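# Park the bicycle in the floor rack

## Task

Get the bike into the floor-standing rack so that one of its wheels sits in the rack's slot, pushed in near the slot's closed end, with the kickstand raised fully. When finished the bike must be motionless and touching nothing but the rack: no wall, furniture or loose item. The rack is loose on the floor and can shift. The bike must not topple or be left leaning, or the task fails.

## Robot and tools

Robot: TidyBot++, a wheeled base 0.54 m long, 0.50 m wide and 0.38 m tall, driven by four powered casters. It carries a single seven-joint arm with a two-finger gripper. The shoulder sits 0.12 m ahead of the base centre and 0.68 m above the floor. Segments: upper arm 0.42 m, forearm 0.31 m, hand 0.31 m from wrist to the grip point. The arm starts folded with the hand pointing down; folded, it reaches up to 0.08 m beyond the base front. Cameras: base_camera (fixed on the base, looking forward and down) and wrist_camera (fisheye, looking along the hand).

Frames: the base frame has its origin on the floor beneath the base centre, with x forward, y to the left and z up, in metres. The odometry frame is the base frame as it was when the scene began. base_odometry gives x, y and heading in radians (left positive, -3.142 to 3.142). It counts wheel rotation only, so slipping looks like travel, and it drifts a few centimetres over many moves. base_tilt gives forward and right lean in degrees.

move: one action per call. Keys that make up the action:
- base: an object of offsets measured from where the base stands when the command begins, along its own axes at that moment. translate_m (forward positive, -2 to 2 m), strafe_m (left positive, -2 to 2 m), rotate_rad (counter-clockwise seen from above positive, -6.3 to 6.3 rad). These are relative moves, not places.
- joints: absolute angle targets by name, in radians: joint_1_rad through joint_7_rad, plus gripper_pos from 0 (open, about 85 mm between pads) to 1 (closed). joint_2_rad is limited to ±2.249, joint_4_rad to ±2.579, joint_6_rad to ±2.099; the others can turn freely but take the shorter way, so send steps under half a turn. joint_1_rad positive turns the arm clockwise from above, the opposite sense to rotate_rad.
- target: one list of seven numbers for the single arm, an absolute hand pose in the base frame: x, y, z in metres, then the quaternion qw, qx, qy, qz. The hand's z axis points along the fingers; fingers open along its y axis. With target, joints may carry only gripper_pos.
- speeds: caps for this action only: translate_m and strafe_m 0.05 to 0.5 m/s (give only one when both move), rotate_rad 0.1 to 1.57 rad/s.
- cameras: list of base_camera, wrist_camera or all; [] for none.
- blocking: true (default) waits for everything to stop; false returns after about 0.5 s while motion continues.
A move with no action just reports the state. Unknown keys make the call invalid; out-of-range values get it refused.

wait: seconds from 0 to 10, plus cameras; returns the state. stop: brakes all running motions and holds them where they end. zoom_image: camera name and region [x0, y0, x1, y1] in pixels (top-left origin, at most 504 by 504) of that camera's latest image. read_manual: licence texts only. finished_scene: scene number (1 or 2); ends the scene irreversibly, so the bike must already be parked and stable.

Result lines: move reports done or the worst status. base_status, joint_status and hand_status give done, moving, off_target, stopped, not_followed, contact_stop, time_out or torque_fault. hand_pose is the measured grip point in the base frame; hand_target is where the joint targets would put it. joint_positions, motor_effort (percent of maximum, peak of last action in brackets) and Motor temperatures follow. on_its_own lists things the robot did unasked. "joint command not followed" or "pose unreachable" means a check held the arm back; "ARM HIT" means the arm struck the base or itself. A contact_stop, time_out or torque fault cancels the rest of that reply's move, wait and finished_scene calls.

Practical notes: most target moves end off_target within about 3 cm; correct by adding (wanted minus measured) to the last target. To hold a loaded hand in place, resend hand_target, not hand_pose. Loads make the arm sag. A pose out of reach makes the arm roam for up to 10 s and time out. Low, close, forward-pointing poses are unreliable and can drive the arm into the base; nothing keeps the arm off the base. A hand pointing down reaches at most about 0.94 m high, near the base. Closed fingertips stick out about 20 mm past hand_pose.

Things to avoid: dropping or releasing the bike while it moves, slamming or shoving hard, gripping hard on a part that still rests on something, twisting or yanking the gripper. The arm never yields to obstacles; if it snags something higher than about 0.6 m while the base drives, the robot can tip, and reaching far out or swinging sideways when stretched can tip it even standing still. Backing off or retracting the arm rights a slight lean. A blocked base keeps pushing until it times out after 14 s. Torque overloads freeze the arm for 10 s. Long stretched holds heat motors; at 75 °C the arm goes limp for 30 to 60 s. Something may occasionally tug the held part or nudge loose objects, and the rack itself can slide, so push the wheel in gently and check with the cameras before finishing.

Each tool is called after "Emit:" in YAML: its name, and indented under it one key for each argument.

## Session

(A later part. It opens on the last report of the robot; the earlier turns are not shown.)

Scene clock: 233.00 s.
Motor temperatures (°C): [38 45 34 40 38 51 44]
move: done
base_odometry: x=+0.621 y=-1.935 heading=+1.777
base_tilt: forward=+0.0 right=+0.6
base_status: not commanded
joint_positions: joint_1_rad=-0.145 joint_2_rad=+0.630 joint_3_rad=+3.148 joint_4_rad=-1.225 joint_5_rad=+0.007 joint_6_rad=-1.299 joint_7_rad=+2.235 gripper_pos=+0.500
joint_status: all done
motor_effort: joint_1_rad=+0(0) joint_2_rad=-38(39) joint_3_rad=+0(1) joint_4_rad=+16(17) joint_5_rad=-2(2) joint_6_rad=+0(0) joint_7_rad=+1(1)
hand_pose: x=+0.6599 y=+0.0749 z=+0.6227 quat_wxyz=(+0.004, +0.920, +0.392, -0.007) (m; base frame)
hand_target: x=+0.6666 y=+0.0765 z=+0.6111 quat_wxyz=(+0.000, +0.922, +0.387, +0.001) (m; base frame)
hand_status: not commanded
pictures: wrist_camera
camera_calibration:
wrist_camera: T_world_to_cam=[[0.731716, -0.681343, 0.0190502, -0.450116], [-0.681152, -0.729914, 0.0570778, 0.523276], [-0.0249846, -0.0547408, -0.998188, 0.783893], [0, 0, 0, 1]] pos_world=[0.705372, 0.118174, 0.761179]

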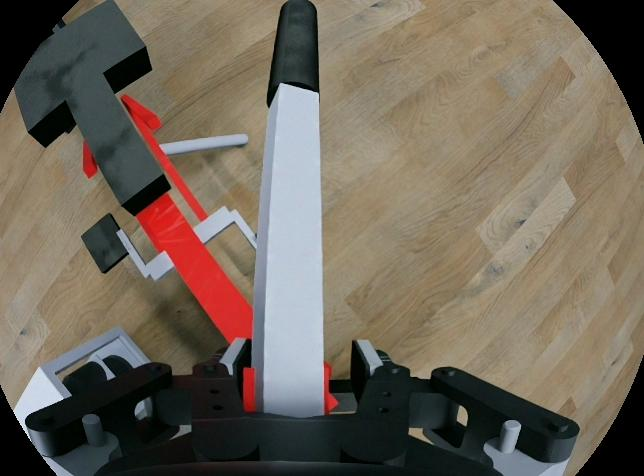

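Emit:
move:
  joints: {"joint_1_rad":-0.162,"joint_2_rad":0.635,"joint_4_rad":-1.235,"gripper_pos":0.95}
  cameras: ["wrist_camera"]

Emit:
zoom_image:
  camera: "wrist_camera"
  region: [170, 280, 450, 476]

Scene clock: 233.93 s.
Motor temperatures (°C): [38 45 34 40 38 51 44]
move: off_target
base_odometry: x=+0.621 y=-1.935 heading=+1.777
base_tilt: forward=+0.0 right=+0.6
base_status: not commanded
joint_positions: joint_1_rad=-0.155 joint_2_rad=+0.628 joint_3_rad=+3.149 joint_4_rad=-1.227 joint_5_rad=+0.011 joint_6_rad=-1.297 joint_7_rad=+2.235 gripper_pos=+0.702
joint_status: gripper_pos off_target (ended at +0.702, target +0.950); the others done
motor_effort: joint_1_rad=-1(3) joint_2_rad=-34(39) joint_3_rad=-2(4) joint_4_rad=+16(18) joint_5_rad=-5(8) joint_6_rad=+1(2) joint_7_rad=-1(3)
hand_pose: x=+0.6588 y=+0.0791 z=+0.6226 quat_wxyz=(+0.006, +0.918, +0.397, -0.007) (m; base frame)
hand_target: x=+0.6650 y=+0.0914 z=+0.6166 quat_wxyz=(+0.001, +0.917, +0.400, +0.006) (m; base frame)
hand_status: not commanded
pictures: wrist_camera
camera_calibration:
wrist_camera: T_world_to_cam=[[0.739687, -0.672585, 0.0221967, -0.454428], [-0.672537, -0.737674, 0.0594215, 0.519059], [-0.0235921, -0.0588814, -0.997986, 0.783256], [0, 0, 0, 1]] pos_world=[0.703699, 0.123374, 0.760922]

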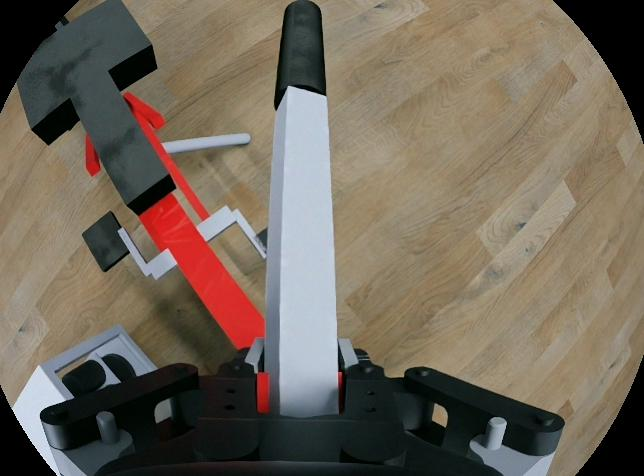

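Scaled by 1.800.

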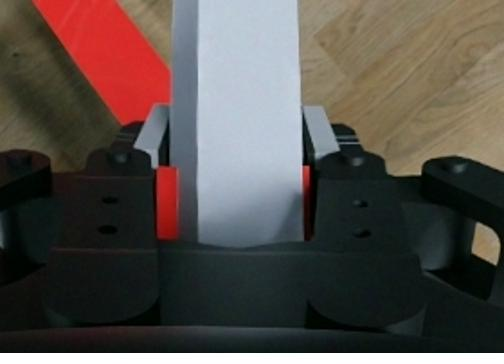

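Emit:
move:
  joints: {"joint_7_rad":1.9}
  cameras: ["wrist_camera"]

Scene clock: 235.80 s.
Motor temperatures (°C): [38 45 34 40 38 51 44]
move: done
base_odometry: x=+0.621 y=-1.935 heading=+1.777
base_tilt: forward=+0.0 right=+0.6
base_status: not commanded
joint_positions: joint_1_rad=-0.165 joint_2_rad=+0.629 joint_3_rad=+3.149 joint_4_rad=-1.229 joint_5_rad=+0.050 joint_6_rad=-1.269 joint_7_rad=+1.984 gripper_pos=+0.702
joint_status: all done
motor_effort: joint_1_rad=+1(3) joint_2_rad=-37(40) joint_3_rad=-2(4) joint_4_rad=+17(18) joint_5_rad=-15(17) joint_6_rad=-2(5) joint_7_rad=-6(7)
hand_pose: x=+0.6679 y=+0.0742 z=+0.6222 quat_wxyz=(+0.027, +0.957, +0.289, +0.004) (m; base frame)
hand_target: x=+0.6650 y=+0.0914 z=+0.6166 quat_wxyz=(+0.000, +0.970, +0.244, +0.006) (m; base frame)
hand_status: not commanded
pictures: wrist_camera
camera_calibration:
wrist_camera: T_world_to_cam=[[0.565185, -0.821948, 0.0704834, -0.366741], [-0.824963, -0.562993, 0.049742, 0.616434], [-0.00120362, -0.0862597, -0.996272, 0.76878], [0, 0, 0, 1]] pos_world=[0.716737, 0.111921, 0.7611]

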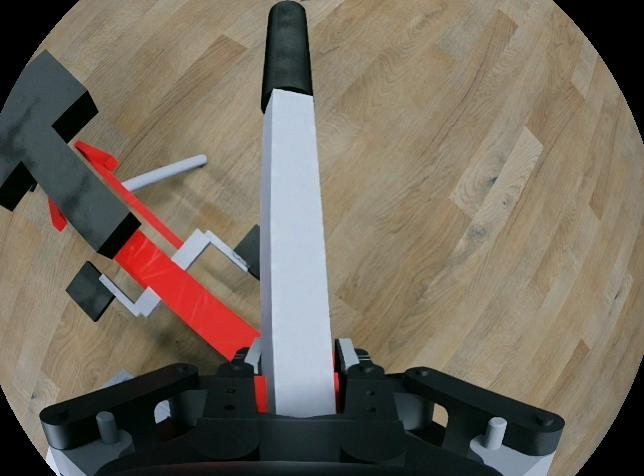

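Emit:
move:
  joints: {"joint_7_rad":1.6,"joint_5_rad":0.05}
  cameras: ["wrist_camera"]

Scene clock: 236.87 s.
Motor temperatures (°C): [38 45 34 40 38 51 44]
move: off_target
base_odometry: x=+0.621 y=-1.935 heading=+1.777
base_tilt: forward=+0.0 right=+0.6
base_status: not commanded
joint_positions: joint_1_rad=-0.184 joint_2_rad=+0.633 joint_3_rad=+3.149 joint_4_rad=-1.229 joint_5_rad=+0.122 joint_6_rad=-1.246 joint_7_rad=+1.708 gripper_pos=+0.702
joint_status: joint_7_rad off_target (ended at +1.708, target +1.600); the others done
motor_effort: joint_1_rad=+6(7) joint_2_rad=-42(42) joint_3_rad=-1(3) joint_4_rad=+16(17) joint_5_rad=-19(21) joint_6_rad=-6(8) joint_7_rad=-9(9)
hand_pose: x=+0.6775 y=+0.0651 z=+0.6217 quat_wxyz=(+0.060, +0.983, +0.175, +0.018) (m; base frame)
hand_target: x=+0.6675 y=+0.0768 z=+0.6169 quat_wxyz=(+0.023, +0.994, +0.104, +0.007) (m; base frame)
hand_status: not commanded
pictures: wrist_camera
camera_calibration:
wrist_camera: T_world_to_cam=[[0.35497, -0.924082, 0.141665, -0.274857], [-0.934571, -0.354636, 0.0284575, 0.693223], [0.0239425, -0.142498, -0.989506, 0.749932], [0, 0, 0, 1]] pos_world=[0.727477, 0.0987155, 0.761272]

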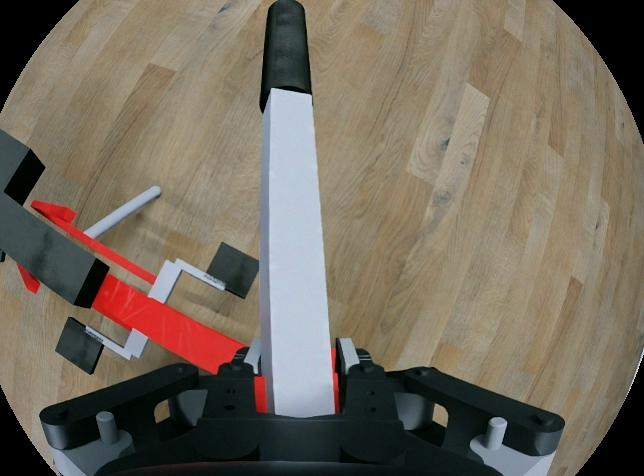

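Emit:
move:
  joints: {"joint_7_rad":1.25,"joint_5_rad":0.13,"joint_1_rad":-0.18,"joint_2_rad":0.65,"joint_6_rad":-1.24}
  cameras: ["wrist_camera"]

Scene clock: 238.00 s.
Motor temperatures (°C): [38 45 34 40 38 51 44]
move: off_target
base_odometry: x=+0.621 y=-1.935 heading=+1.777
base_tilt: forward=+0.0 right=+0.6
base_status: not commanded
joint_positions: joint_1_rad=-0.220 joint_2_rad=+0.642 joint_3_rad=+3.149 joint_4_rad=-1.229 joint_5_rad=+0.222 joint_6_rad=-1.238 joint_7_rad=+1.380 gripper_pos=+0.702
joint_status: joint_1_rad off_target (ended at -0.220, target -0.180); joint_7_rad off_target (ended at +1.380, target +1.250); the others done
motor_effort: joint_1_rad=+9(11) joint_2_rad=-40(43) joint_3_rad=+0(1) joint_4_rad=+15(17) joint_5_rad=-22(24) joint_6_rad=-2(7) joint_7_rad=-11(11)
hand_pose: x=+0.6841 y=+0.0578 z=+0.6218 quat_wxyz=(+0.102, +0.993, +0.046, +0.037) (m; base frame)
hand_target: x=+0.6760 y=+0.0647 z=+0.6106 quat_wxyz=(+0.057, +0.997, -0.049, +0.023) (m; base frame)
hand_status: not commanded
pictures: wrist_camera
camera_calibration:
wrist_camera: T_world_to_cam=[[0.0981931, -0.969531, 0.224426, -0.157147], [-0.994174, -0.105642, -0.0213988, 0.754138], [0.0444557, -0.221018, -0.974256, 0.729932], [0, 0, 0, 1]] pos_world=[0.732726, 0.0886378, 0.762546]

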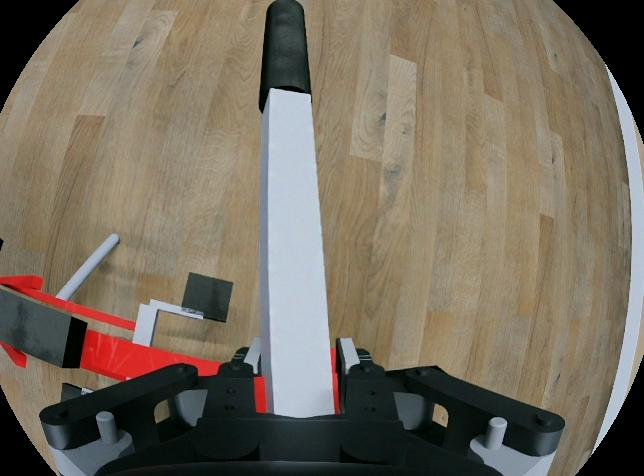

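Emit:
move:
  joints: {"joint_7_rad":1.0,"joint_5_rad":0.25,"joint_1_rad":-0.235,"joint_2_rad":0.66,"joint_6_rad":-1.22}

Scene clock: 239.13 s.
Motor temperatures (°C): [38 45 34 40 38 51 44]
move: off_target
base_odometry: x=+0.621 y=-1.935 heading=+1.777
base_tilt: forward=+0.0 right=+0.6
base_status: not commanded
joint_positions: joint_1_rad=-0.265 joint_2_rad=+0.647 joint_3_rad=+3.149 joint_4_rad=-1.238 joint_5_rad=+0.314 joint_6_rad=-1.247 joint_7_rad=+1.122 gripper_pos=+0.702
joint_status: joint_7_rad off_target (ended at +1.122, target +1.000); the others done
motor_effort: joint_1_rad=+7(9) joint_2_rad=-39(41) joint_3_rad=-1(2) joint_4_rad=+18(19) joint_5_rad=-19(22) joint_6_rad=+5(7) joint_7_rad=-10(11)
hand_pose: x=+0.6837 y=+0.0564 z=+0.6234 quat_wxyz=(+0.139, +0.988, -0.045, +0.057) (m; base frame)
hand_target: x=+0.6869 y=+0.0638 z=+0.6113 quat_wxyz=(+0.103, +0.985, -0.124, +0.058) (m; base frame)
hand_status: not commanded
pictures: base_camera, wrist_camera
camera_calibration:
wrist_camera: T_world_to_cam=[[-0.0908695, -0.95301, 0.288989, -0.0707055], [-0.994198, 0.0700409, -0.0816383, 0.781323], [0.0575611, -0.294731, -0.953845, 0.713587], [0, 0, 0, 1]] pos_world=[0.72929, 0.0882082, 0.76487]

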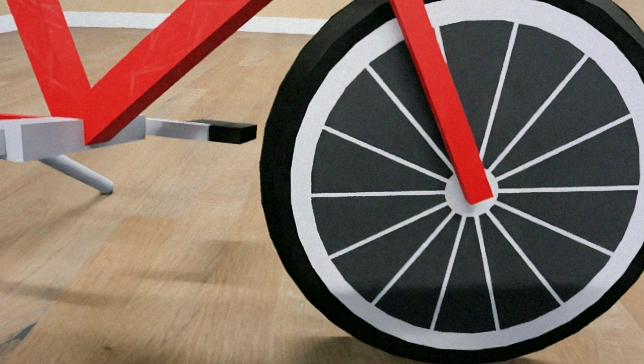

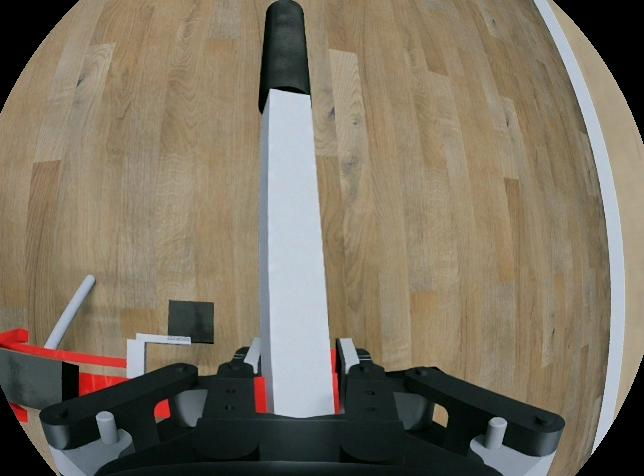

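Emit:
move:
  base: {"translate_m":-0.025}
  speeds: {"translate_m":0.05}
  joints: {"joint_1_rad":-0.28,"joint_2_rad":0.56,"joint_4_rad":-1.39,"joint_5_rad":0.34,"joint_6_rad":-1.15,"joint_7_rad":1.0}

Scene clock: 241.83 s.
Motor temperatures (°C): [38 45 34 40 38 51 44]
move: done
base_odometry: x=+0.625 y=-1.959 heading=+1.777
base_tilt: forward=+0.0 right=+0.6
base_status: done
joint_positions: joint_1_rad=-0.284 joint_2_rad=+0.582 joint_3_rad=+3.151 joint_4_rad=-1.351 joint_5_rad=+0.373 joint_6_rad=-1.165 joint_7_rad=+1.087 gripper_pos=+0.702
joint_status: all done
motor_effort: joint_1_rad=+1(11) joint_2_rad=-37(39) joint_3_rad=-3(5) joint_4_rad=+11(17) joint_5_rad=-13(20) joint_6_rad=-4(5) joint_7_rad=-5(10)
hand_pose: x=+0.6723 y=+0.0494 z=+0.6296 quat_wxyz=(+0.154, +0.984, -0.033, +0.084) (m; base frame)
hand_target: x=+0.6584 y=+0.0587 z=+0.6258 quat_wxyz=(+0.133, +0.985, -0.077, +0.083) (m; base frame)
hand_status: not commanded
pictures: base_camera, wrist_camera
camera_calibration:
wrist_camera: T_world_to_cam=[[-0.0782292, -0.945209, 0.316953, -0.106711], [-0.990414, 0.0373812, -0.132973, 0.802304], [0.11384, -0.324317, -0.939073, 0.672465], [0, 0, 0, 1]] pos_world=[0.709713, 0.0872368, 0.772002]

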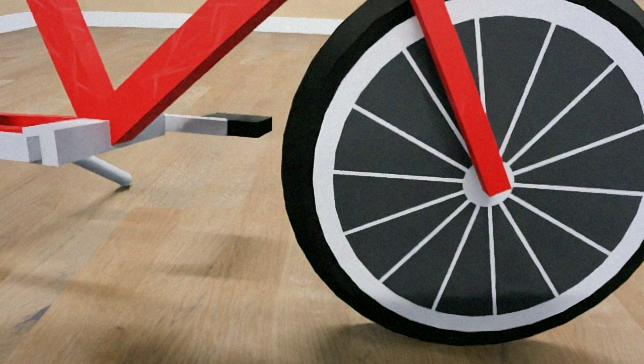

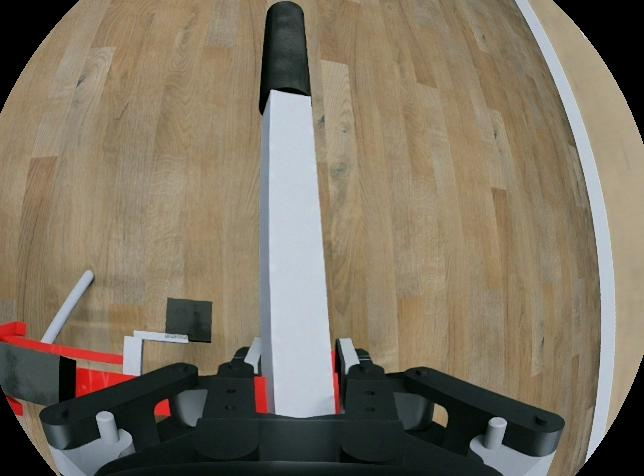

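Emit:
move:
  base: {"translate_m":-0.025}
  speeds: {"translate_m":0.05}
  joints: {"joint_1_rad":-0.325,"joint_2_rad":0.475,"joint_4_rad":-1.54,"joint_5_rad":0.38,"joint_6_rad":-1.055,"joint_7_rad":0.93}

Scene clock: 243.03 s.
Motor temperatures (°C): [38 45 34 40 38 51 44]
move: off_target
base_odometry: x=+0.630 y=-1.984 heading=+1.777
base_tilt: forward=+0.0 right=+0.6
base_status: done
joint_positions: joint_1_rad=-0.314 joint_2_rad=+0.482 joint_3_rad=+3.151 joint_4_rad=-1.499 joint_5_rad=+0.418 joint_6_rad=-1.085 joint_7_rad=+1.020 gripper_pos=+0.702
joint_status: joint_4_rad off_target (ended at -1.499, target -1.540); the others done
motor_effort: joint_1_rad=+1(2) joint_2_rad=-32(39) joint_3_rad=-2(3) joint_4_rad=+11(13) joint_5_rad=-14(15) joint_6_rad=-2(6) joint_7_rad=-5(6)
hand_pose: x=+0.6447 y=+0.0497 z=+0.6411 quat_wxyz=(+0.157, +0.981, -0.030, +0.112) (m; base frame)
hand_target: x=+0.6308 y=+0.0686 z=+0.6277 quat_wxyz=(+0.132, +0.983, -0.067, +0.109) (m; base frame)
hand_status: not commanded
pictures: base_camera, wrist_camera
camera_calibration:
wrist_camera: T_world_to_cam=[[-0.0837556, -0.943654, 0.320158, -0.110796], [-0.982119, 0.0238096, -0.186751, 0.806313], [0.168606, -0.330075, -0.928775, 0.64487], [0, 0, 0, 1]] pos_world=[0.673887, 0.0891039, 0.784991]

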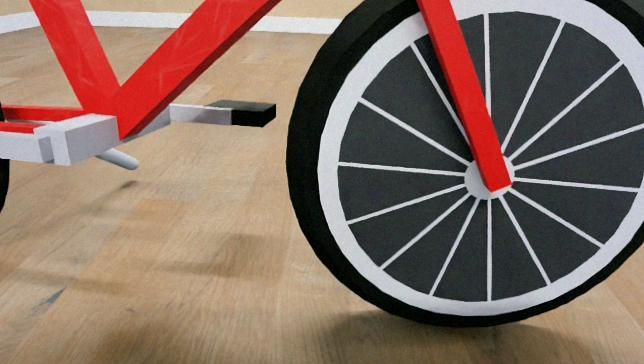

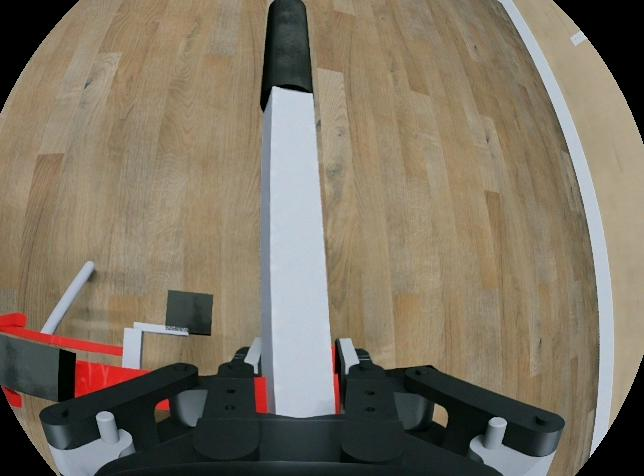

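Emit:
move:
  joints: {"joint_1_rad":-0.345,"joint_2_rad":0.38,"joint_4_rad":-1.67,"joint_5_rad":0.41,"joint_6_rad":-0.96,"joint_7_rad":0.88}

Scene clock: 244.17 s.
Motor temperatures (°C): [38 45 34 40 38 51 44]
move: done
base_odometry: x=+0.630 y=-1.984 heading=+1.777
base_tilt: forward=+0.0 right=+0.6
base_status: not commanded
joint_positions: joint_1_rad=-0.332 joint_2_rad=+0.393 joint_3_rad=+3.151 joint_4_rad=-1.637 joint_5_rad=+0.453 joint_6_rad=-1.010 joint_7_rad=+0.973 gripper_pos=+0.702
joint_status: all done
motor_effort: joint_1_rad=+1(2) joint_2_rad=-28(34) joint_3_rad=-2(3) joint_4_rad=+12(13) joint_5_rad=-15(17) joint_6_rad=+1(2) joint_7_rad=-5(6)
hand_pose: x=+0.6164 y=+0.0462 z=+0.6455 quat_wxyz=(+0.155, +0.979, -0.025, +0.132) (m; base frame)
hand_target: x=+0.6097 y=+0.0705 z=+0.6376 quat_wxyz=(+0.119, +0.981, -0.063, +0.142) (m; base frame)
hand_status: not commanded
pictures: base_camera, wrist_camera
camera_calibration:
wrist_camera: T_world_to_cam=[[-0.078858, -0.945024, 0.317351, -0.119011], [-0.974584, 0.00612347, -0.223938, 0.799661], [0.209683, -0.326945, -0.921488, 0.62241], [0, 0, 0, 1]] pos_world=[0.639443, 0.0861292, 0.790386]

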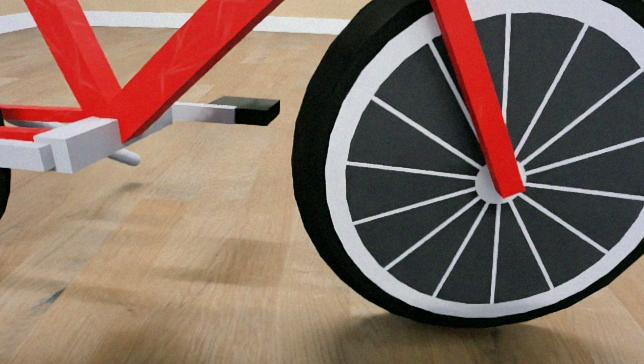

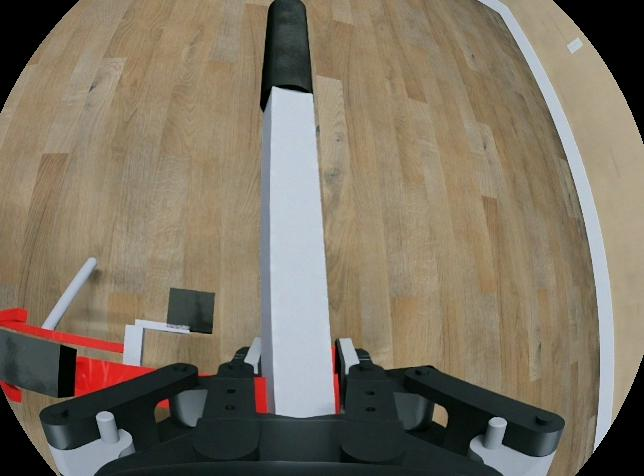

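Emit:
zoom_image:
  camera: "base_camera"
  region: [0, 0, 504, 364]

Scaled by 1.000.

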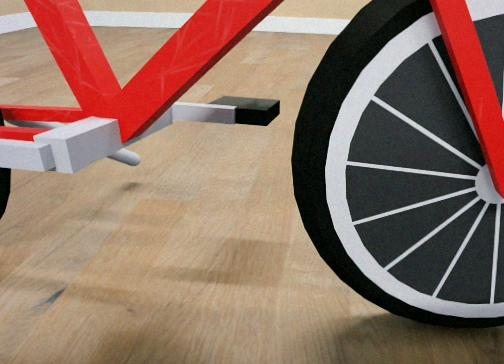

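Emit:
move:
  base: {"translate_m":-0.02}
  speeds: {"translate_m":0.05}
  joints: {"joint_1_rad":-0.385,"joint_2_rad":0.305,"joint_4_rad":-1.795,"joint_5_rad":0.48,"joint_6_rad":-0.89,"joint_7_rad":0.755}

Scene clock: 246.93 s.
Motor temperatures (°C): [38 45 34 40 38 51 44]
move: off_target
base_odometry: x=+0.635 y=-2.003 heading=+1.777
base_tilt: forward=+0.0 right=+0.6
base_status: done
joint_positions: joint_1_rad=-0.377 joint_2_rad=+0.310 joint_3_rad=+3.151 joint_4_rad=-1.766 joint_5_rad=+0.520 joint_6_rad=-0.950 joint_7_rad=+0.851 gripper_pos=+0.702
joint_status: joint_7_rad off_target (ended at +0.851, target +0.755); the others done
motor_effort: joint_1_rad=+1(3) joint_2_rad=-26(32) joint_3_rad=-1(3) joint_4_rad=+13(14) joint_5_rad=-15(16) joint_6_rad=+3(3) joint_7_rad=-6(6)
hand_pose: x=+0.5888 y=+0.0475 z=+0.6505 quat_wxyz=(+0.159, +0.974, -0.033, +0.161) (m; base frame)
hand_target: x=+0.5852 y=+0.0706 z=+0.6401 quat_wxyz=(+0.119, +0.975, -0.074, +0.171) (m; base frame)
hand_status: not commanded
pictures: base_camera, wrist_camera
camera_calibration:
wrist_camera: T_world_to_cam=[[-0.106723, -0.941679, 0.319141, -0.106448], [-0.959445, 0.0133065, -0.281582, 0.802103], [0.260913, -0.33625, -0.904909, 0.592684], [0, 0, 0, 1]] pos_world=[0.603574, 0.0883771, 0.796155]

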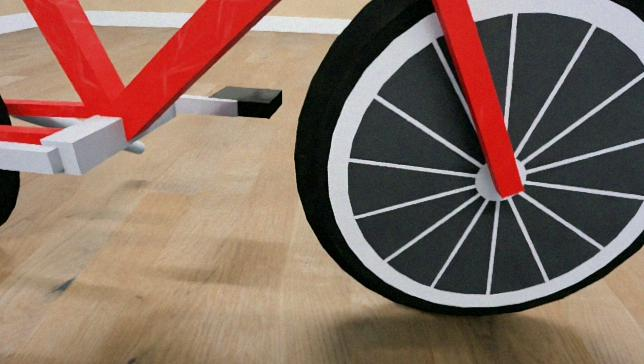

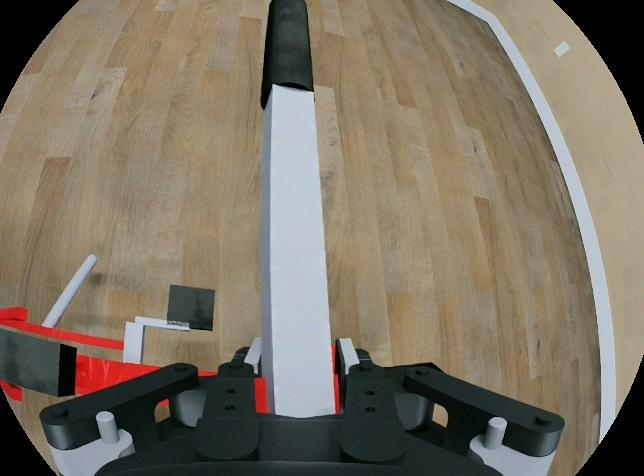

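Emit:
move:
  base: {"translate_m":-0.02}
  speeds: {"translate_m":0.05}
  joints: {"joint_1_rad":-0.43,"joint_2_rad":0.23,"joint_4_rad":-1.92,"joint_5_rad":0.55,"joint_6_rad":-0.82,"joint_7_rad":0.66}

Scene clock: 248.03 s.
Motor temperatures (°C): [38 44 34 40 38 51 44]
move: done
base_odometry: x=+0.639 y=-2.023 heading=+1.777
base_tilt: forward=+0.0 right=+0.6
base_status: done
joint_positions: joint_1_rad=-0.421 joint_2_rad=+0.230 joint_3_rad=+3.151 joint_4_rad=-1.896 joint_5_rad=+0.588 joint_6_rad=-0.895 joint_7_rad=+0.751 gripper_pos=+0.702
joint_status: all done
motor_effort: joint_1_rad=+0(2) joint_2_rad=-21(26) joint_3_rad=-1(3) joint_4_rad=+13(14) joint_5_rad=-14(15) joint_6_rad=+7(7) joint_7_rad=-5(6)
hand_pose: x=+0.5593 y=+0.0465 z=+0.6518 quat_wxyz=(+0.161, +0.969, -0.030, +0.184) (m; base frame)
hand_target: x=+0.5592 y=+0.0732 z=+0.6406 quat_wxyz=(+0.116, +0.971, -0.065, +0.197) (m; base frame)
hand_status: not commanded
pictures: base_camera, wrist_camera
camera_calibration:
wrist_camera: T_world_to_cam=[[-0.109018, -0.94073, 0.321158, -0.111081], [-0.945336, -0.0017742, -0.326093, 0.795994], [0.307335, -0.339152, -0.889112, 0.565079], [0, 0, 0, 1]] pos_world=[0.566704, 0.0885626, 0.797662]

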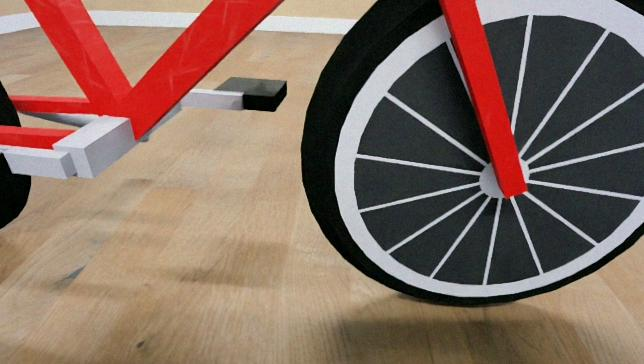

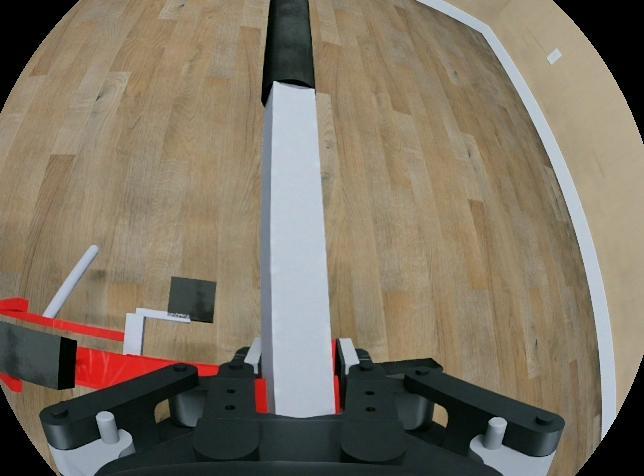

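Emit:
move:
  base: {"strafe_m":0.05}
  speeds: {"strafe_m":0.2}
  joints: {"joint_1_rad":-0.293,"joint_2_rad":0.193,"joint_4_rad":-1.967,"joint_5_rad":0.55,"joint_6_rad":-0.755,"joint_7_rad":0.81}

Scene clock: 250.80 s.
Motor temperatures (°C): [38 44 34 40 38 51 44]
move: done
base_odometry: x=+0.590 y=-2.033 heading=+1.778
base_tilt: forward=+0.0 right=+0.6
base_status: done
joint_positions: joint_1_rad=-0.309 joint_2_rad=+0.200 joint_3_rad=+3.145 joint_4_rad=-1.939 joint_5_rad=+0.598 joint_6_rad=-0.833 joint_7_rad=+0.813 gripper_pos=+0.702
joint_status: all done
motor_effort: joint_1_rad=+0(4) joint_2_rad=-19(21) joint_3_rad=-1(4) joint_4_rad=+13(14) joint_5_rad=-12(17) joint_6_rad=+7(8) joint_7_rad=-5(6)
hand_pose: x=+0.5604 y=+0.0043 z=+0.6518 quat_wxyz=(+0.161, +0.968, -0.039, +0.188) (m; base frame)
hand_target: x=+0.5619 y=+0.0192 z=+0.6427 quat_wxyz=(+0.124, +0.971, -0.050, +0.198) (m; base frame)
hand_status: not commanded
pictures: base_camera, wrist_camera
camera_calibration:
wrist_camera: T_world_to_cam=[[-0.128944, -0.939143, 0.318407, -0.137753], [-0.941577, 0.0152067, -0.336454, 0.801492], [0.311137, -0.343189, -0.886237, 0.54654], [0, 0, 0, 1]] pos_world=[0.566855, 0.0460082, 0.797891]

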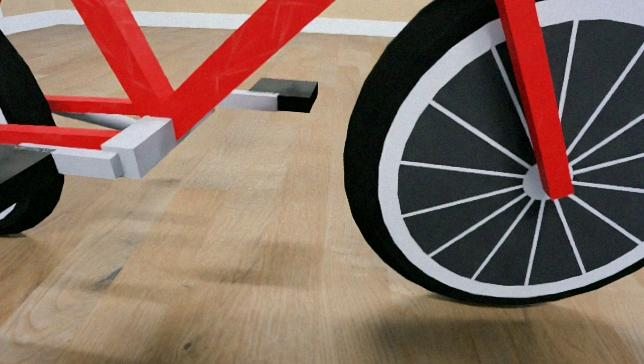

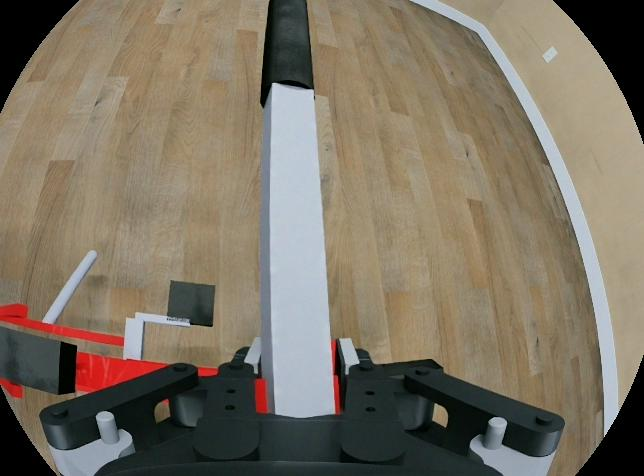

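Emit:
move:
  base: {"strafe_m":0.05}
  speeds: {"strafe_m":0.2}
  joints: {"joint_1_rad":-0.142,"joint_2_rad":0.171,"joint_4_rad":-2.0,"joint_5_rad":0.53,"joint_6_rad":-0.69,"joint_7_rad":0.935}
  cameras: ["base_camera"]

Emit:
move:
  base: {"strafe_m":0.05}
  speeds: {"strafe_m":0.2}
  joints: {"joint_1_rad":0.01,"joint_2_rad":0.165,"joint_4_rad":-2.008,"joint_5_rad":0.485,"joint_6_rad":-0.625,"joint_7_rad":1.11}

Scene clock: 252.27 s.
Motor temperatures (°C): [38 44 34 40 38 51 44]
move: done
base_odometry: x=+0.541 y=-2.044 heading=+1.778
base_tilt: forward=+0.0 right=+0.6
base_status: done
joint_positions: joint_1_rad=-0.155 joint_2_rad=+0.177 joint_3_rad=+3.142 joint_4_rad=-1.973 joint_5_rad=+0.598 joint_6_rad=-0.757 joint_7_rad=+0.926 gripper_pos=+0.702
joint_status: all done
motor_effort: joint_1_rad=+0(4) joint_2_rad=-18(20) joint_3_rad=-1(3) joint_4_rad=+13(14) joint_5_rad=-9(14) joint_6_rad=+5(7) joint_7_rad=-4(6)
hand_pose: x=+0.5621 y=-0.0515 z=+0.6519 quat_wxyz=(+0.165, +0.967, -0.047, +0.191) (m; base frame)
hand_target: x=+0.5612 y=-0.0360 z=+0.6420 quat_wxyz=(+0.127, +0.970, -0.061, +0.198) (m; base frame)
hand_status: not commanded
pictures: base_camera

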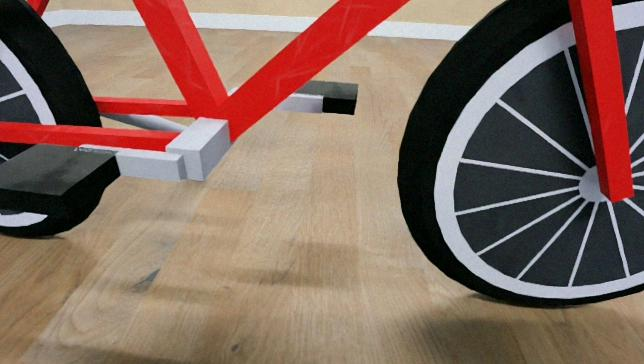

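Scene clock: 253.63 s.
Motor temperatures (°C): [38 44 34 40 38 51 44]
move: done
base_odometry: x=+0.492 y=-2.054 heading=+1.778
base_tilt: forward=+0.0 right=+0.6
base_status: done
joint_positions: joint_1_rad=-0.002 joint_2_rad=+0.174 joint_3_rad=+3.140 joint_4_rad=-1.983 joint_5_rad=+0.578 joint_6_rad=-0.680 joint_7_rad=+1.086 gripper_pos=+0.702
joint_status: all done
motor_effort: joint_1_rad=+0(3) joint_2_rad=-19(20) joint_3_rad=+0(3) joint_4_rad=+14(15) joint_5_rad=-5(10) joint_6_rad=+4(6) joint_7_rad=-2(4)
hand_pose: x=+0.5649 y=-0.1042 z=+0.6517 quat_wxyz=(+0.169, +0.966, -0.039, +0.192) (m; base frame)
hand_target: x=+0.5631 y=-0.0873 z=+0.6428 quat_wxyz=(+0.130, +0.969, -0.059, +0.200) (m; base frame)
hand_status: not commanded
pictures: base_camera, wrist_camera
camera_calibration:
wrist_camera: T_world_to_cam=[[-0.133414, -0.933431, 0.333027, -0.245406], [-0.939042, 0.0116242, -0.343607, 0.810229], [0.316862, -0.358569, -0.878081, 0.497622], [0, 0, 0, 1]] pos_world=[0.57042, -0.060056, 0.79708]

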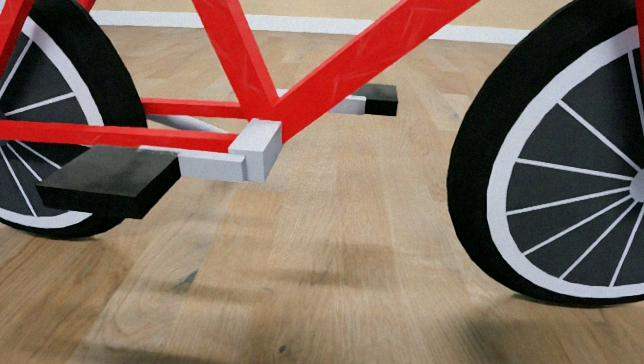

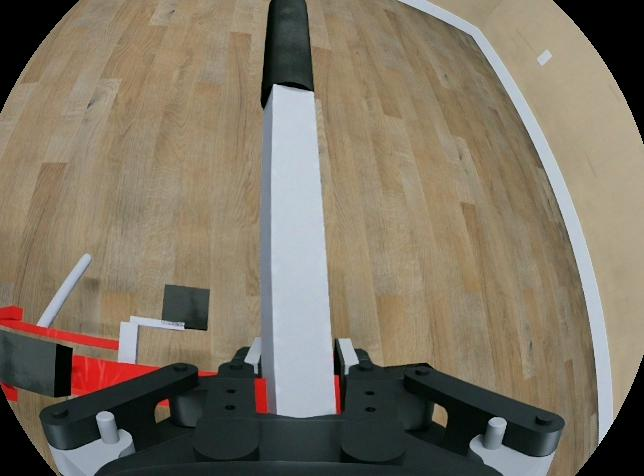

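Emit:
move:
  joints: {"joint_1_rad":0.07,"joint_2_rad":0.17,"joint_4_rad":-1.975,"joint_5_rad":0.34,"joint_6_rad":-0.63,"joint_7_rad":1.5}
  cameras: ["base_camera"]

Emit:
move:
  joints: {"joint_1_rad":0.125,"joint_2_rad":0.175,"joint_4_rad":-1.945,"joint_5_rad":0.2,"joint_6_rad":-0.63,"joint_7_rad":1.88}

Scene clock: 255.90 s.
Motor temperatures (°C): [38 44 34 40 38 51 44]
move: done
base_odometry: x=+0.492 y=-2.054 heading=+1.778
base_tilt: forward=+0.0 right=+0.6
base_status: not commanded
joint_positions: joint_1_rad=+0.055 joint_2_rad=+0.170 joint_3_rad=+3.140 joint_4_rad=-1.964 joint_5_rad=+0.432 joint_6_rad=-0.664 joint_7_rad=+1.464 gripper_pos=+0.704
joint_status: all done
motor_effort: joint_1_rad=-1(1) joint_2_rad=-19(19) joint_3_rad=+0(2) joint_4_rad=+14(14) joint_5_rad=-3(6) joint_6_rad=+2(4) joint_7_rad=+0(2)
hand_pose: x=+0.5654 y=-0.1026 z=+0.6503 quat_wxyz=(+0.154, +0.971, +0.066, +0.171) (m; base frame)
hand_target: x=+0.5662 y=-0.0906 z=+0.6438 quat_wxyz=(+0.123, +0.975, +0.049, +0.180) (m; base frame)
hand_status: not commanded
pictures: base_camera

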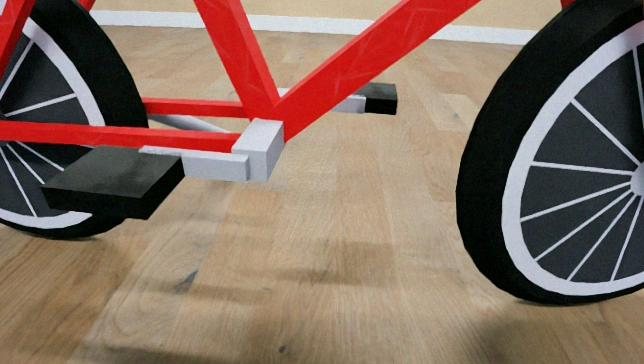

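Scene clock: 257.03 s.
Motor temperatures (°C): [38 44 34 40 38 51 44]
move: done
base_odometry: x=+0.492 y=-2.054 heading=+1.778
base_tilt: forward=+0.0 right=+0.6
base_status: not commanded
joint_positions: joint_1_rad=+0.109 joint_2_rad=+0.170 joint_3_rad=+3.140 joint_4_rad=-1.945 joint_5_rad=+0.280 joint_6_rad=-0.664 joint_7_rad=+1.841 gripper_pos=+0.705
joint_status: all done
motor_effort: joint_1_rad=-1(1) joint_2_rad=-19(21) joint_3_rad=+0(1) joint_4_rad=+14(16) joint_5_rad=-1(3) joint_6_rad=+3(3) joint_7_rad=+0(1)
hand_pose: x=+0.5653 y=-0.1000 z=+0.6489 quat_wxyz=(+0.136, +0.963, +0.171, +0.156) (m; base frame)
hand_target: x=+0.5732 y=-0.0917 z=+0.6474 quat_wxyz=(+0.113, +0.966, +0.158, +0.173) (m; base frame)
hand_status: not commanded
pictures: base_camera, wrist_camera
camera_calibration:
wrist_camera: T_world_to_cam=[[0.295162, -0.894773, 0.335052, -0.480219], [-0.902014, -0.376588, -0.211075, 0.663806], [0.315041, -0.23992, -0.918252, 0.535536], [0, 0, 0, 1]] pos_world=[0.571789, -0.0512198, 0.792769]

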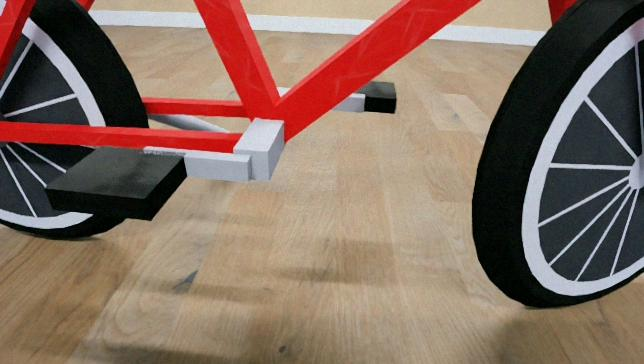

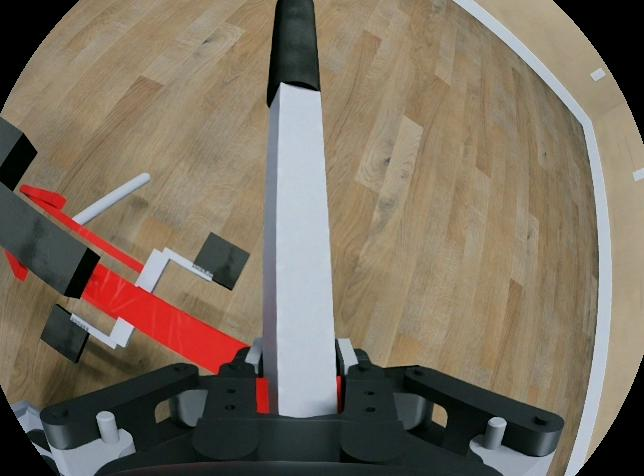

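Emit:
move:
  base: {"strafe_m":-0.06,"translate_m":0.008}
  speeds: {"strafe_m":0.1}

Scene clock: 258.40 s.
Motor temperatures (°C): [38 44 34 40 38 51 44]
move: done
base_odometry: x=+0.549 y=-2.034 heading=+1.778
base_tilt: forward=+0.0 right=+0.6
base_status: done
joint_positions: joint_1_rad=+0.119 joint_2_rad=+0.170 joint_3_rad=+3.137 joint_4_rad=-1.944 joint_5_rad=+0.274 joint_6_rad=-0.658 joint_7_rad=+1.853 gripper_pos=+0.706
joint_status: not commanded
motor_effort: joint_1_rad=+1(4) joint_2_rad=-23(25) joint_3_rad=+0(4) joint_4_rad=+17(18) joint_5_rad=-4(6) joint_6_rad=+2(4) joint_7_rad=-1(2)
hand_pose: x=+0.5665 y=-0.1022 z=+0.6495 quat_wxyz=(+0.136, +0.963, +0.172, +0.158) (m; base frame)
hand_target: x=+0.5732 y=-0.0917 z=+0.6474 quat_wxyz=(+0.113, +0.966, +0.158, +0.173) (m; base frame)
hand_status: not commanded
pictures: base_camera, wrist_camera
camera_calibration:
wrist_camera: T_world_to_cam=[[0.295482, -0.894595, 0.335247, -0.48298], [-0.900373, -0.378092, -0.21535, 0.665881], [0.319405, -0.238215, -0.917188, 0.53218], [0, 0, 0, 1]] pos_world=[0.572272, -0.0535339, 0.793425]

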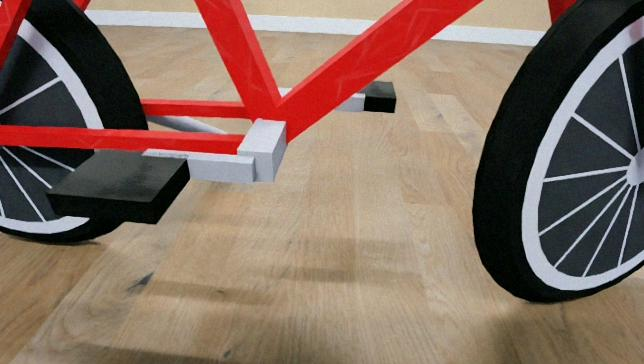

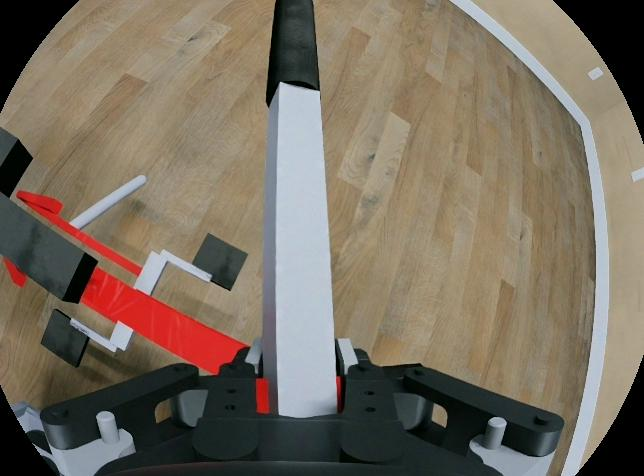

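Emit:
move:
  base: {"strafe_m":-0.06,"translate_m":0.011}
  speeds: {"strafe_m":0.1}
  joints: {"joint_7_rad":1.93,"joint_1_rad":0.125}
  cameras: ["base_camera"]

Emit:
move:
  base: {"strafe_m":-0.06,"translate_m":0.013}
  speeds: {"strafe_m":0.1}

Scene clock: 259.77 s.
Motor temperatures (°C): [38 44 34 40 38 51 44]
move: done
base_odometry: x=+0.605 y=-2.010 heading=+1.778
base_tilt: forward=+0.0 right=+0.6
base_status: done
joint_positions: joint_1_rad=+0.122 joint_2_rad=+0.170 joint_3_rad=+3.139 joint_4_rad=-1.944 joint_5_rad=+0.255 joint_6_rad=-0.654 joint_7_rad=+1.907 gripper_pos=+0.706
joint_status: all done
motor_effort: joint_1_rad=+1(5) joint_2_rad=-24(26) joint_3_rad=+0(4) joint_4_rad=+17(18) joint_5_rad=-4(6) joint_6_rad=+1(4) joint_7_rad=-1(2)
hand_pose: x=+0.5674 y=-0.1004 z=+0.6496 quat_wxyz=(+0.134, +0.960, +0.190, +0.158) (m; base frame)
hand_target: x=+0.5732 y=-0.0917 z=+0.6474 quat_wxyz=(+0.117, +0.961, +0.182, +0.170) (m; base frame)
hand_status: not commanded
pictures: base_camera

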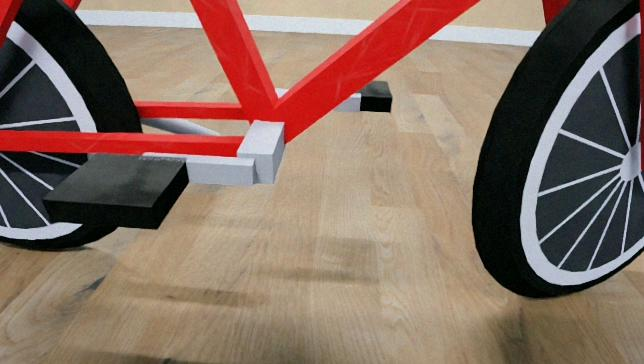

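Scene clock: 261.03 s.
Motor temperatures (°C): [38 44 34 40 38 51 44]
move: done
base_odometry: x=+0.662 y=-1.985 heading=+1.778
base_tilt: forward=+0.0 right=+0.6
base_status: done
joint_positions: joint_1_rad=+0.119 joint_2_rad=+0.170 joint_3_rad=+3.137 joint_4_rad=-1.944 joint_5_rad=+0.255 joint_6_rad=-0.650 joint_7_rad=+1.910 gripper_pos=+0.706
joint_status: not commanded
motor_effort: joint_1_rad=+1(6) joint_2_rad=-24(26) joint_3_rad=+1(6) joint_4_rad=+17(19) joint_5_rad=-4(7) joint_6_rad=+1(3) joint_7_rad=-2(2)
hand_pose: x=+0.5688 y=-0.0982 z=+0.6497 quat_wxyz=(+0.134, +0.959, +0.193, +0.160) (m; base frame)
hand_target: x=+0.5732 y=-0.0917 z=+0.6474 quat_wxyz=(+0.117, +0.961, +0.182, +0.170) (m; base frame)
hand_status: not commanded
pictures: base_camera, wrist_camera
camera_calibration:
wrist_camera: T_world_to_cam=[[0.334811, -0.879677, 0.337743, -0.50272], [-0.883161, -0.417918, -0.213005, 0.654373], [0.328525, -0.226965, -0.91682, 0.528263], [0, 0, 0, 1]] pos_world=[0.572686, -0.0488602, 0.793497]

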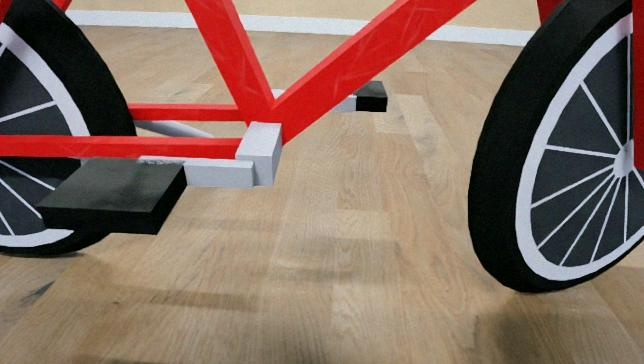

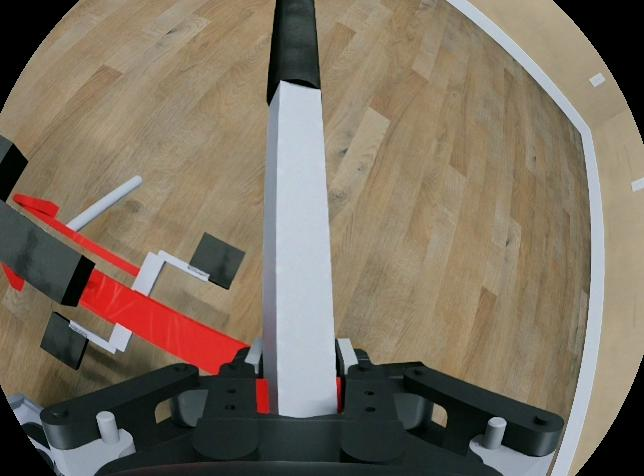

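Emit:
move:
  base: {"strafe_m":-0.06,"translate_m":0.015}
  speeds: {"strafe_m":0.1}
  joints: {"joint_7_rad":1.98,"joint_1_rad":0.125}

Scene clock: 262.37 s.
Motor temperatures (°C): [38 44 34 40 38 51 44]
move: done
base_odometry: x=+0.718 y=-1.958 heading=+1.778
base_tilt: forward=+0.0 right=+0.6
base_status: done
joint_positions: joint_1_rad=+0.120 joint_2_rad=+0.170 joint_3_rad=+3.137 joint_4_rad=-1.943 joint_5_rad=+0.239 joint_6_rad=-0.647 joint_7_rad=+1.959 gripper_pos=+0.707
joint_status: all done
motor_effort: joint_1_rad=+1(6) joint_2_rad=-24(25) joint_3_rad=+1(6) joint_4_rad=+17(19) joint_5_rad=-3(7) joint_6_rad=+1(3) joint_7_rad=-2(2)
hand_pose: x=+0.5699 y=-0.0958 z=+0.6497 quat_wxyz=(+0.132, +0.955, +0.211, +0.160) (m; base frame)
hand_target: x=+0.5732 y=-0.0917 z=+0.6474 quat_wxyz=(+0.122, +0.956, +0.206, +0.167) (m; base frame)
hand_status: not commanded
pictures: base_camera, wrist_camera
camera_calibration:
wrist_camera: T_world_to_cam=[[0.367767, -0.865372, 0.340409, -0.520124], [-0.868246, -0.450633, -0.207553, 0.641132], [0.33301, -0.219227, -0.917084, 0.526739], [0, 0, 0, 1]] pos_world=[0.572535, -0.0457102, 0.793187]

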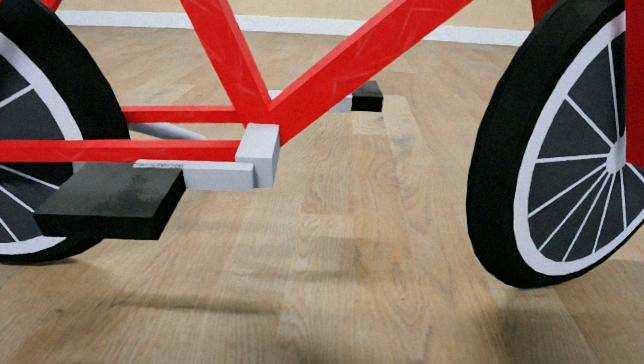

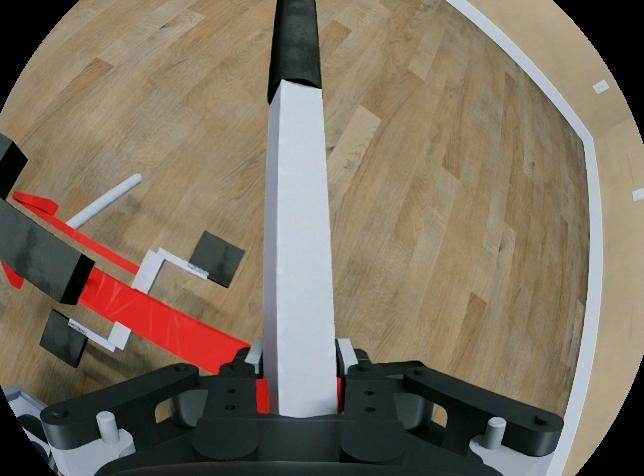

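Emit:
move:
  joints: {"joint_1_rad":0.05,"joint_2_rad":0.178,"joint_4_rad":-1.97,"joint_5_rad":0.33,"joint_6_rad":-0.605,"joint_7_rad":1.55}
  cameras: []

Emit:
move:
  joints: {"joint_1_rad":-0.015,"joint_2_rad":0.178,"joint_4_rad":-1.995,"joint_5_rad":0.5,"joint_6_rad":-0.575,"joint_7_rad":1.15}

Scene clock: 264.07 s.
Motor temperatures (°C): [38 44 34 40 38 51 44]
move: done
base_odometry: x=+0.718 y=-1.958 heading=+1.778
base_tilt: forward=+0.0 right=+0.6
base_status: not commanded
joint_positions: joint_1_rad=+0.054 joint_2_rad=+0.170 joint_3_rad=+3.137 joint_4_rad=-1.956 joint_5_rad=+0.352 joint_6_rad=-0.635 joint_7_rad=+1.633 gripper_pos=+0.707
joint_status: all done
motor_effort: joint_1_rad=+1(3) joint_2_rad=-22(26) joint_3_rad=+0(2) joint_4_rad=+16(18) joint_5_rad=-10(11) joint_6_rad=+3(3) joint_7_rad=-5(5)
hand_pose: x=+0.5751 y=-0.0848 z=+0.6510 quat_wxyz=(+0.138, +0.966, +0.125, +0.179) (m; base frame)
hand_target: x=+0.5768 y=-0.0783 z=+0.6442 quat_wxyz=(+0.120, +0.971, +0.081, +0.189) (m; base frame)
hand_status: not commanded
pictures: none
No camera images: "cameras" was empty.

Scene clock: 265.23 s.
Motor temperatures (°C): [38 44 34 40 38 51 44]
move: off_target
base_odometry: x=+0.718 y=-1.958 heading=+1.778
base_tilt: forward=+0.0 right=+0.6
base_status: not commanded
joint_positions: joint_1_rad=+0.000 joint_2_rad=+0.170 joint_3_rad=+3.137 joint_4_rad=-1.983 joint_5_rad=+0.522 joint_6_rad=-0.631 joint_7_rad=+1.247 gripper_pos=+0.707
joint_status: joint_7_rad off_target (ended at +1.247, target +1.150); the others done
motor_effort: joint_1_rad=+0(1) joint_2_rad=-21(25) joint_3_rad=-2(2) joint_4_rad=+17(18) joint_5_rad=-14(14) joint_6_rad=+9(9) joint_7_rad=-6(6)
hand_pose: x=+0.5755 y=-0.0884 z=+0.6521 quat_wxyz=(+0.156, +0.967, +0.024, +0.200) (m; base frame)
hand_target: x=+0.5848 y=-0.0721 z=+0.6473 quat_wxyz=(+0.127, +0.966, -0.017, +0.222) (m; base frame)
hand_status: not commanded
pictures: base_camera, wrist_camera
camera_calibration:
wrist_camera: T_world_to_cam=[[-0.00821023, -0.943164, 0.332227, -0.301722], [-0.934402, -0.111087, -0.338457, 0.803226], [0.356126, -0.313212, -0.880382, 0.483247], [0, 0, 0, 1]] pos_world=[0.575962, -0.0439862, 0.79754]

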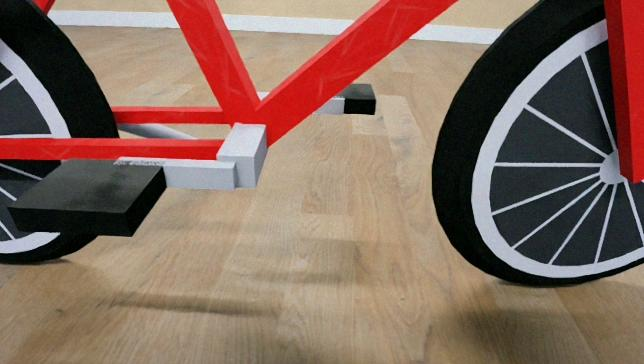

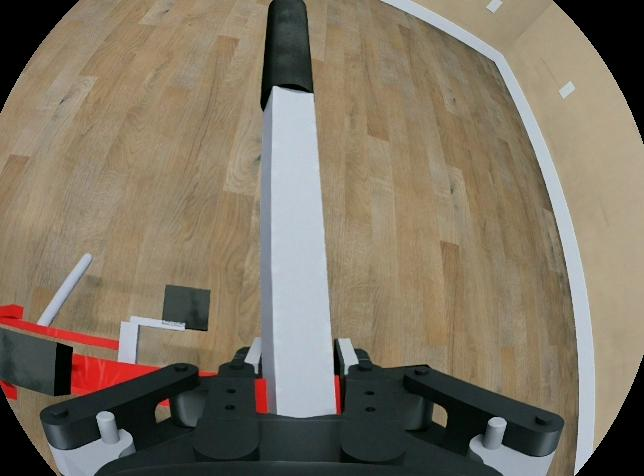

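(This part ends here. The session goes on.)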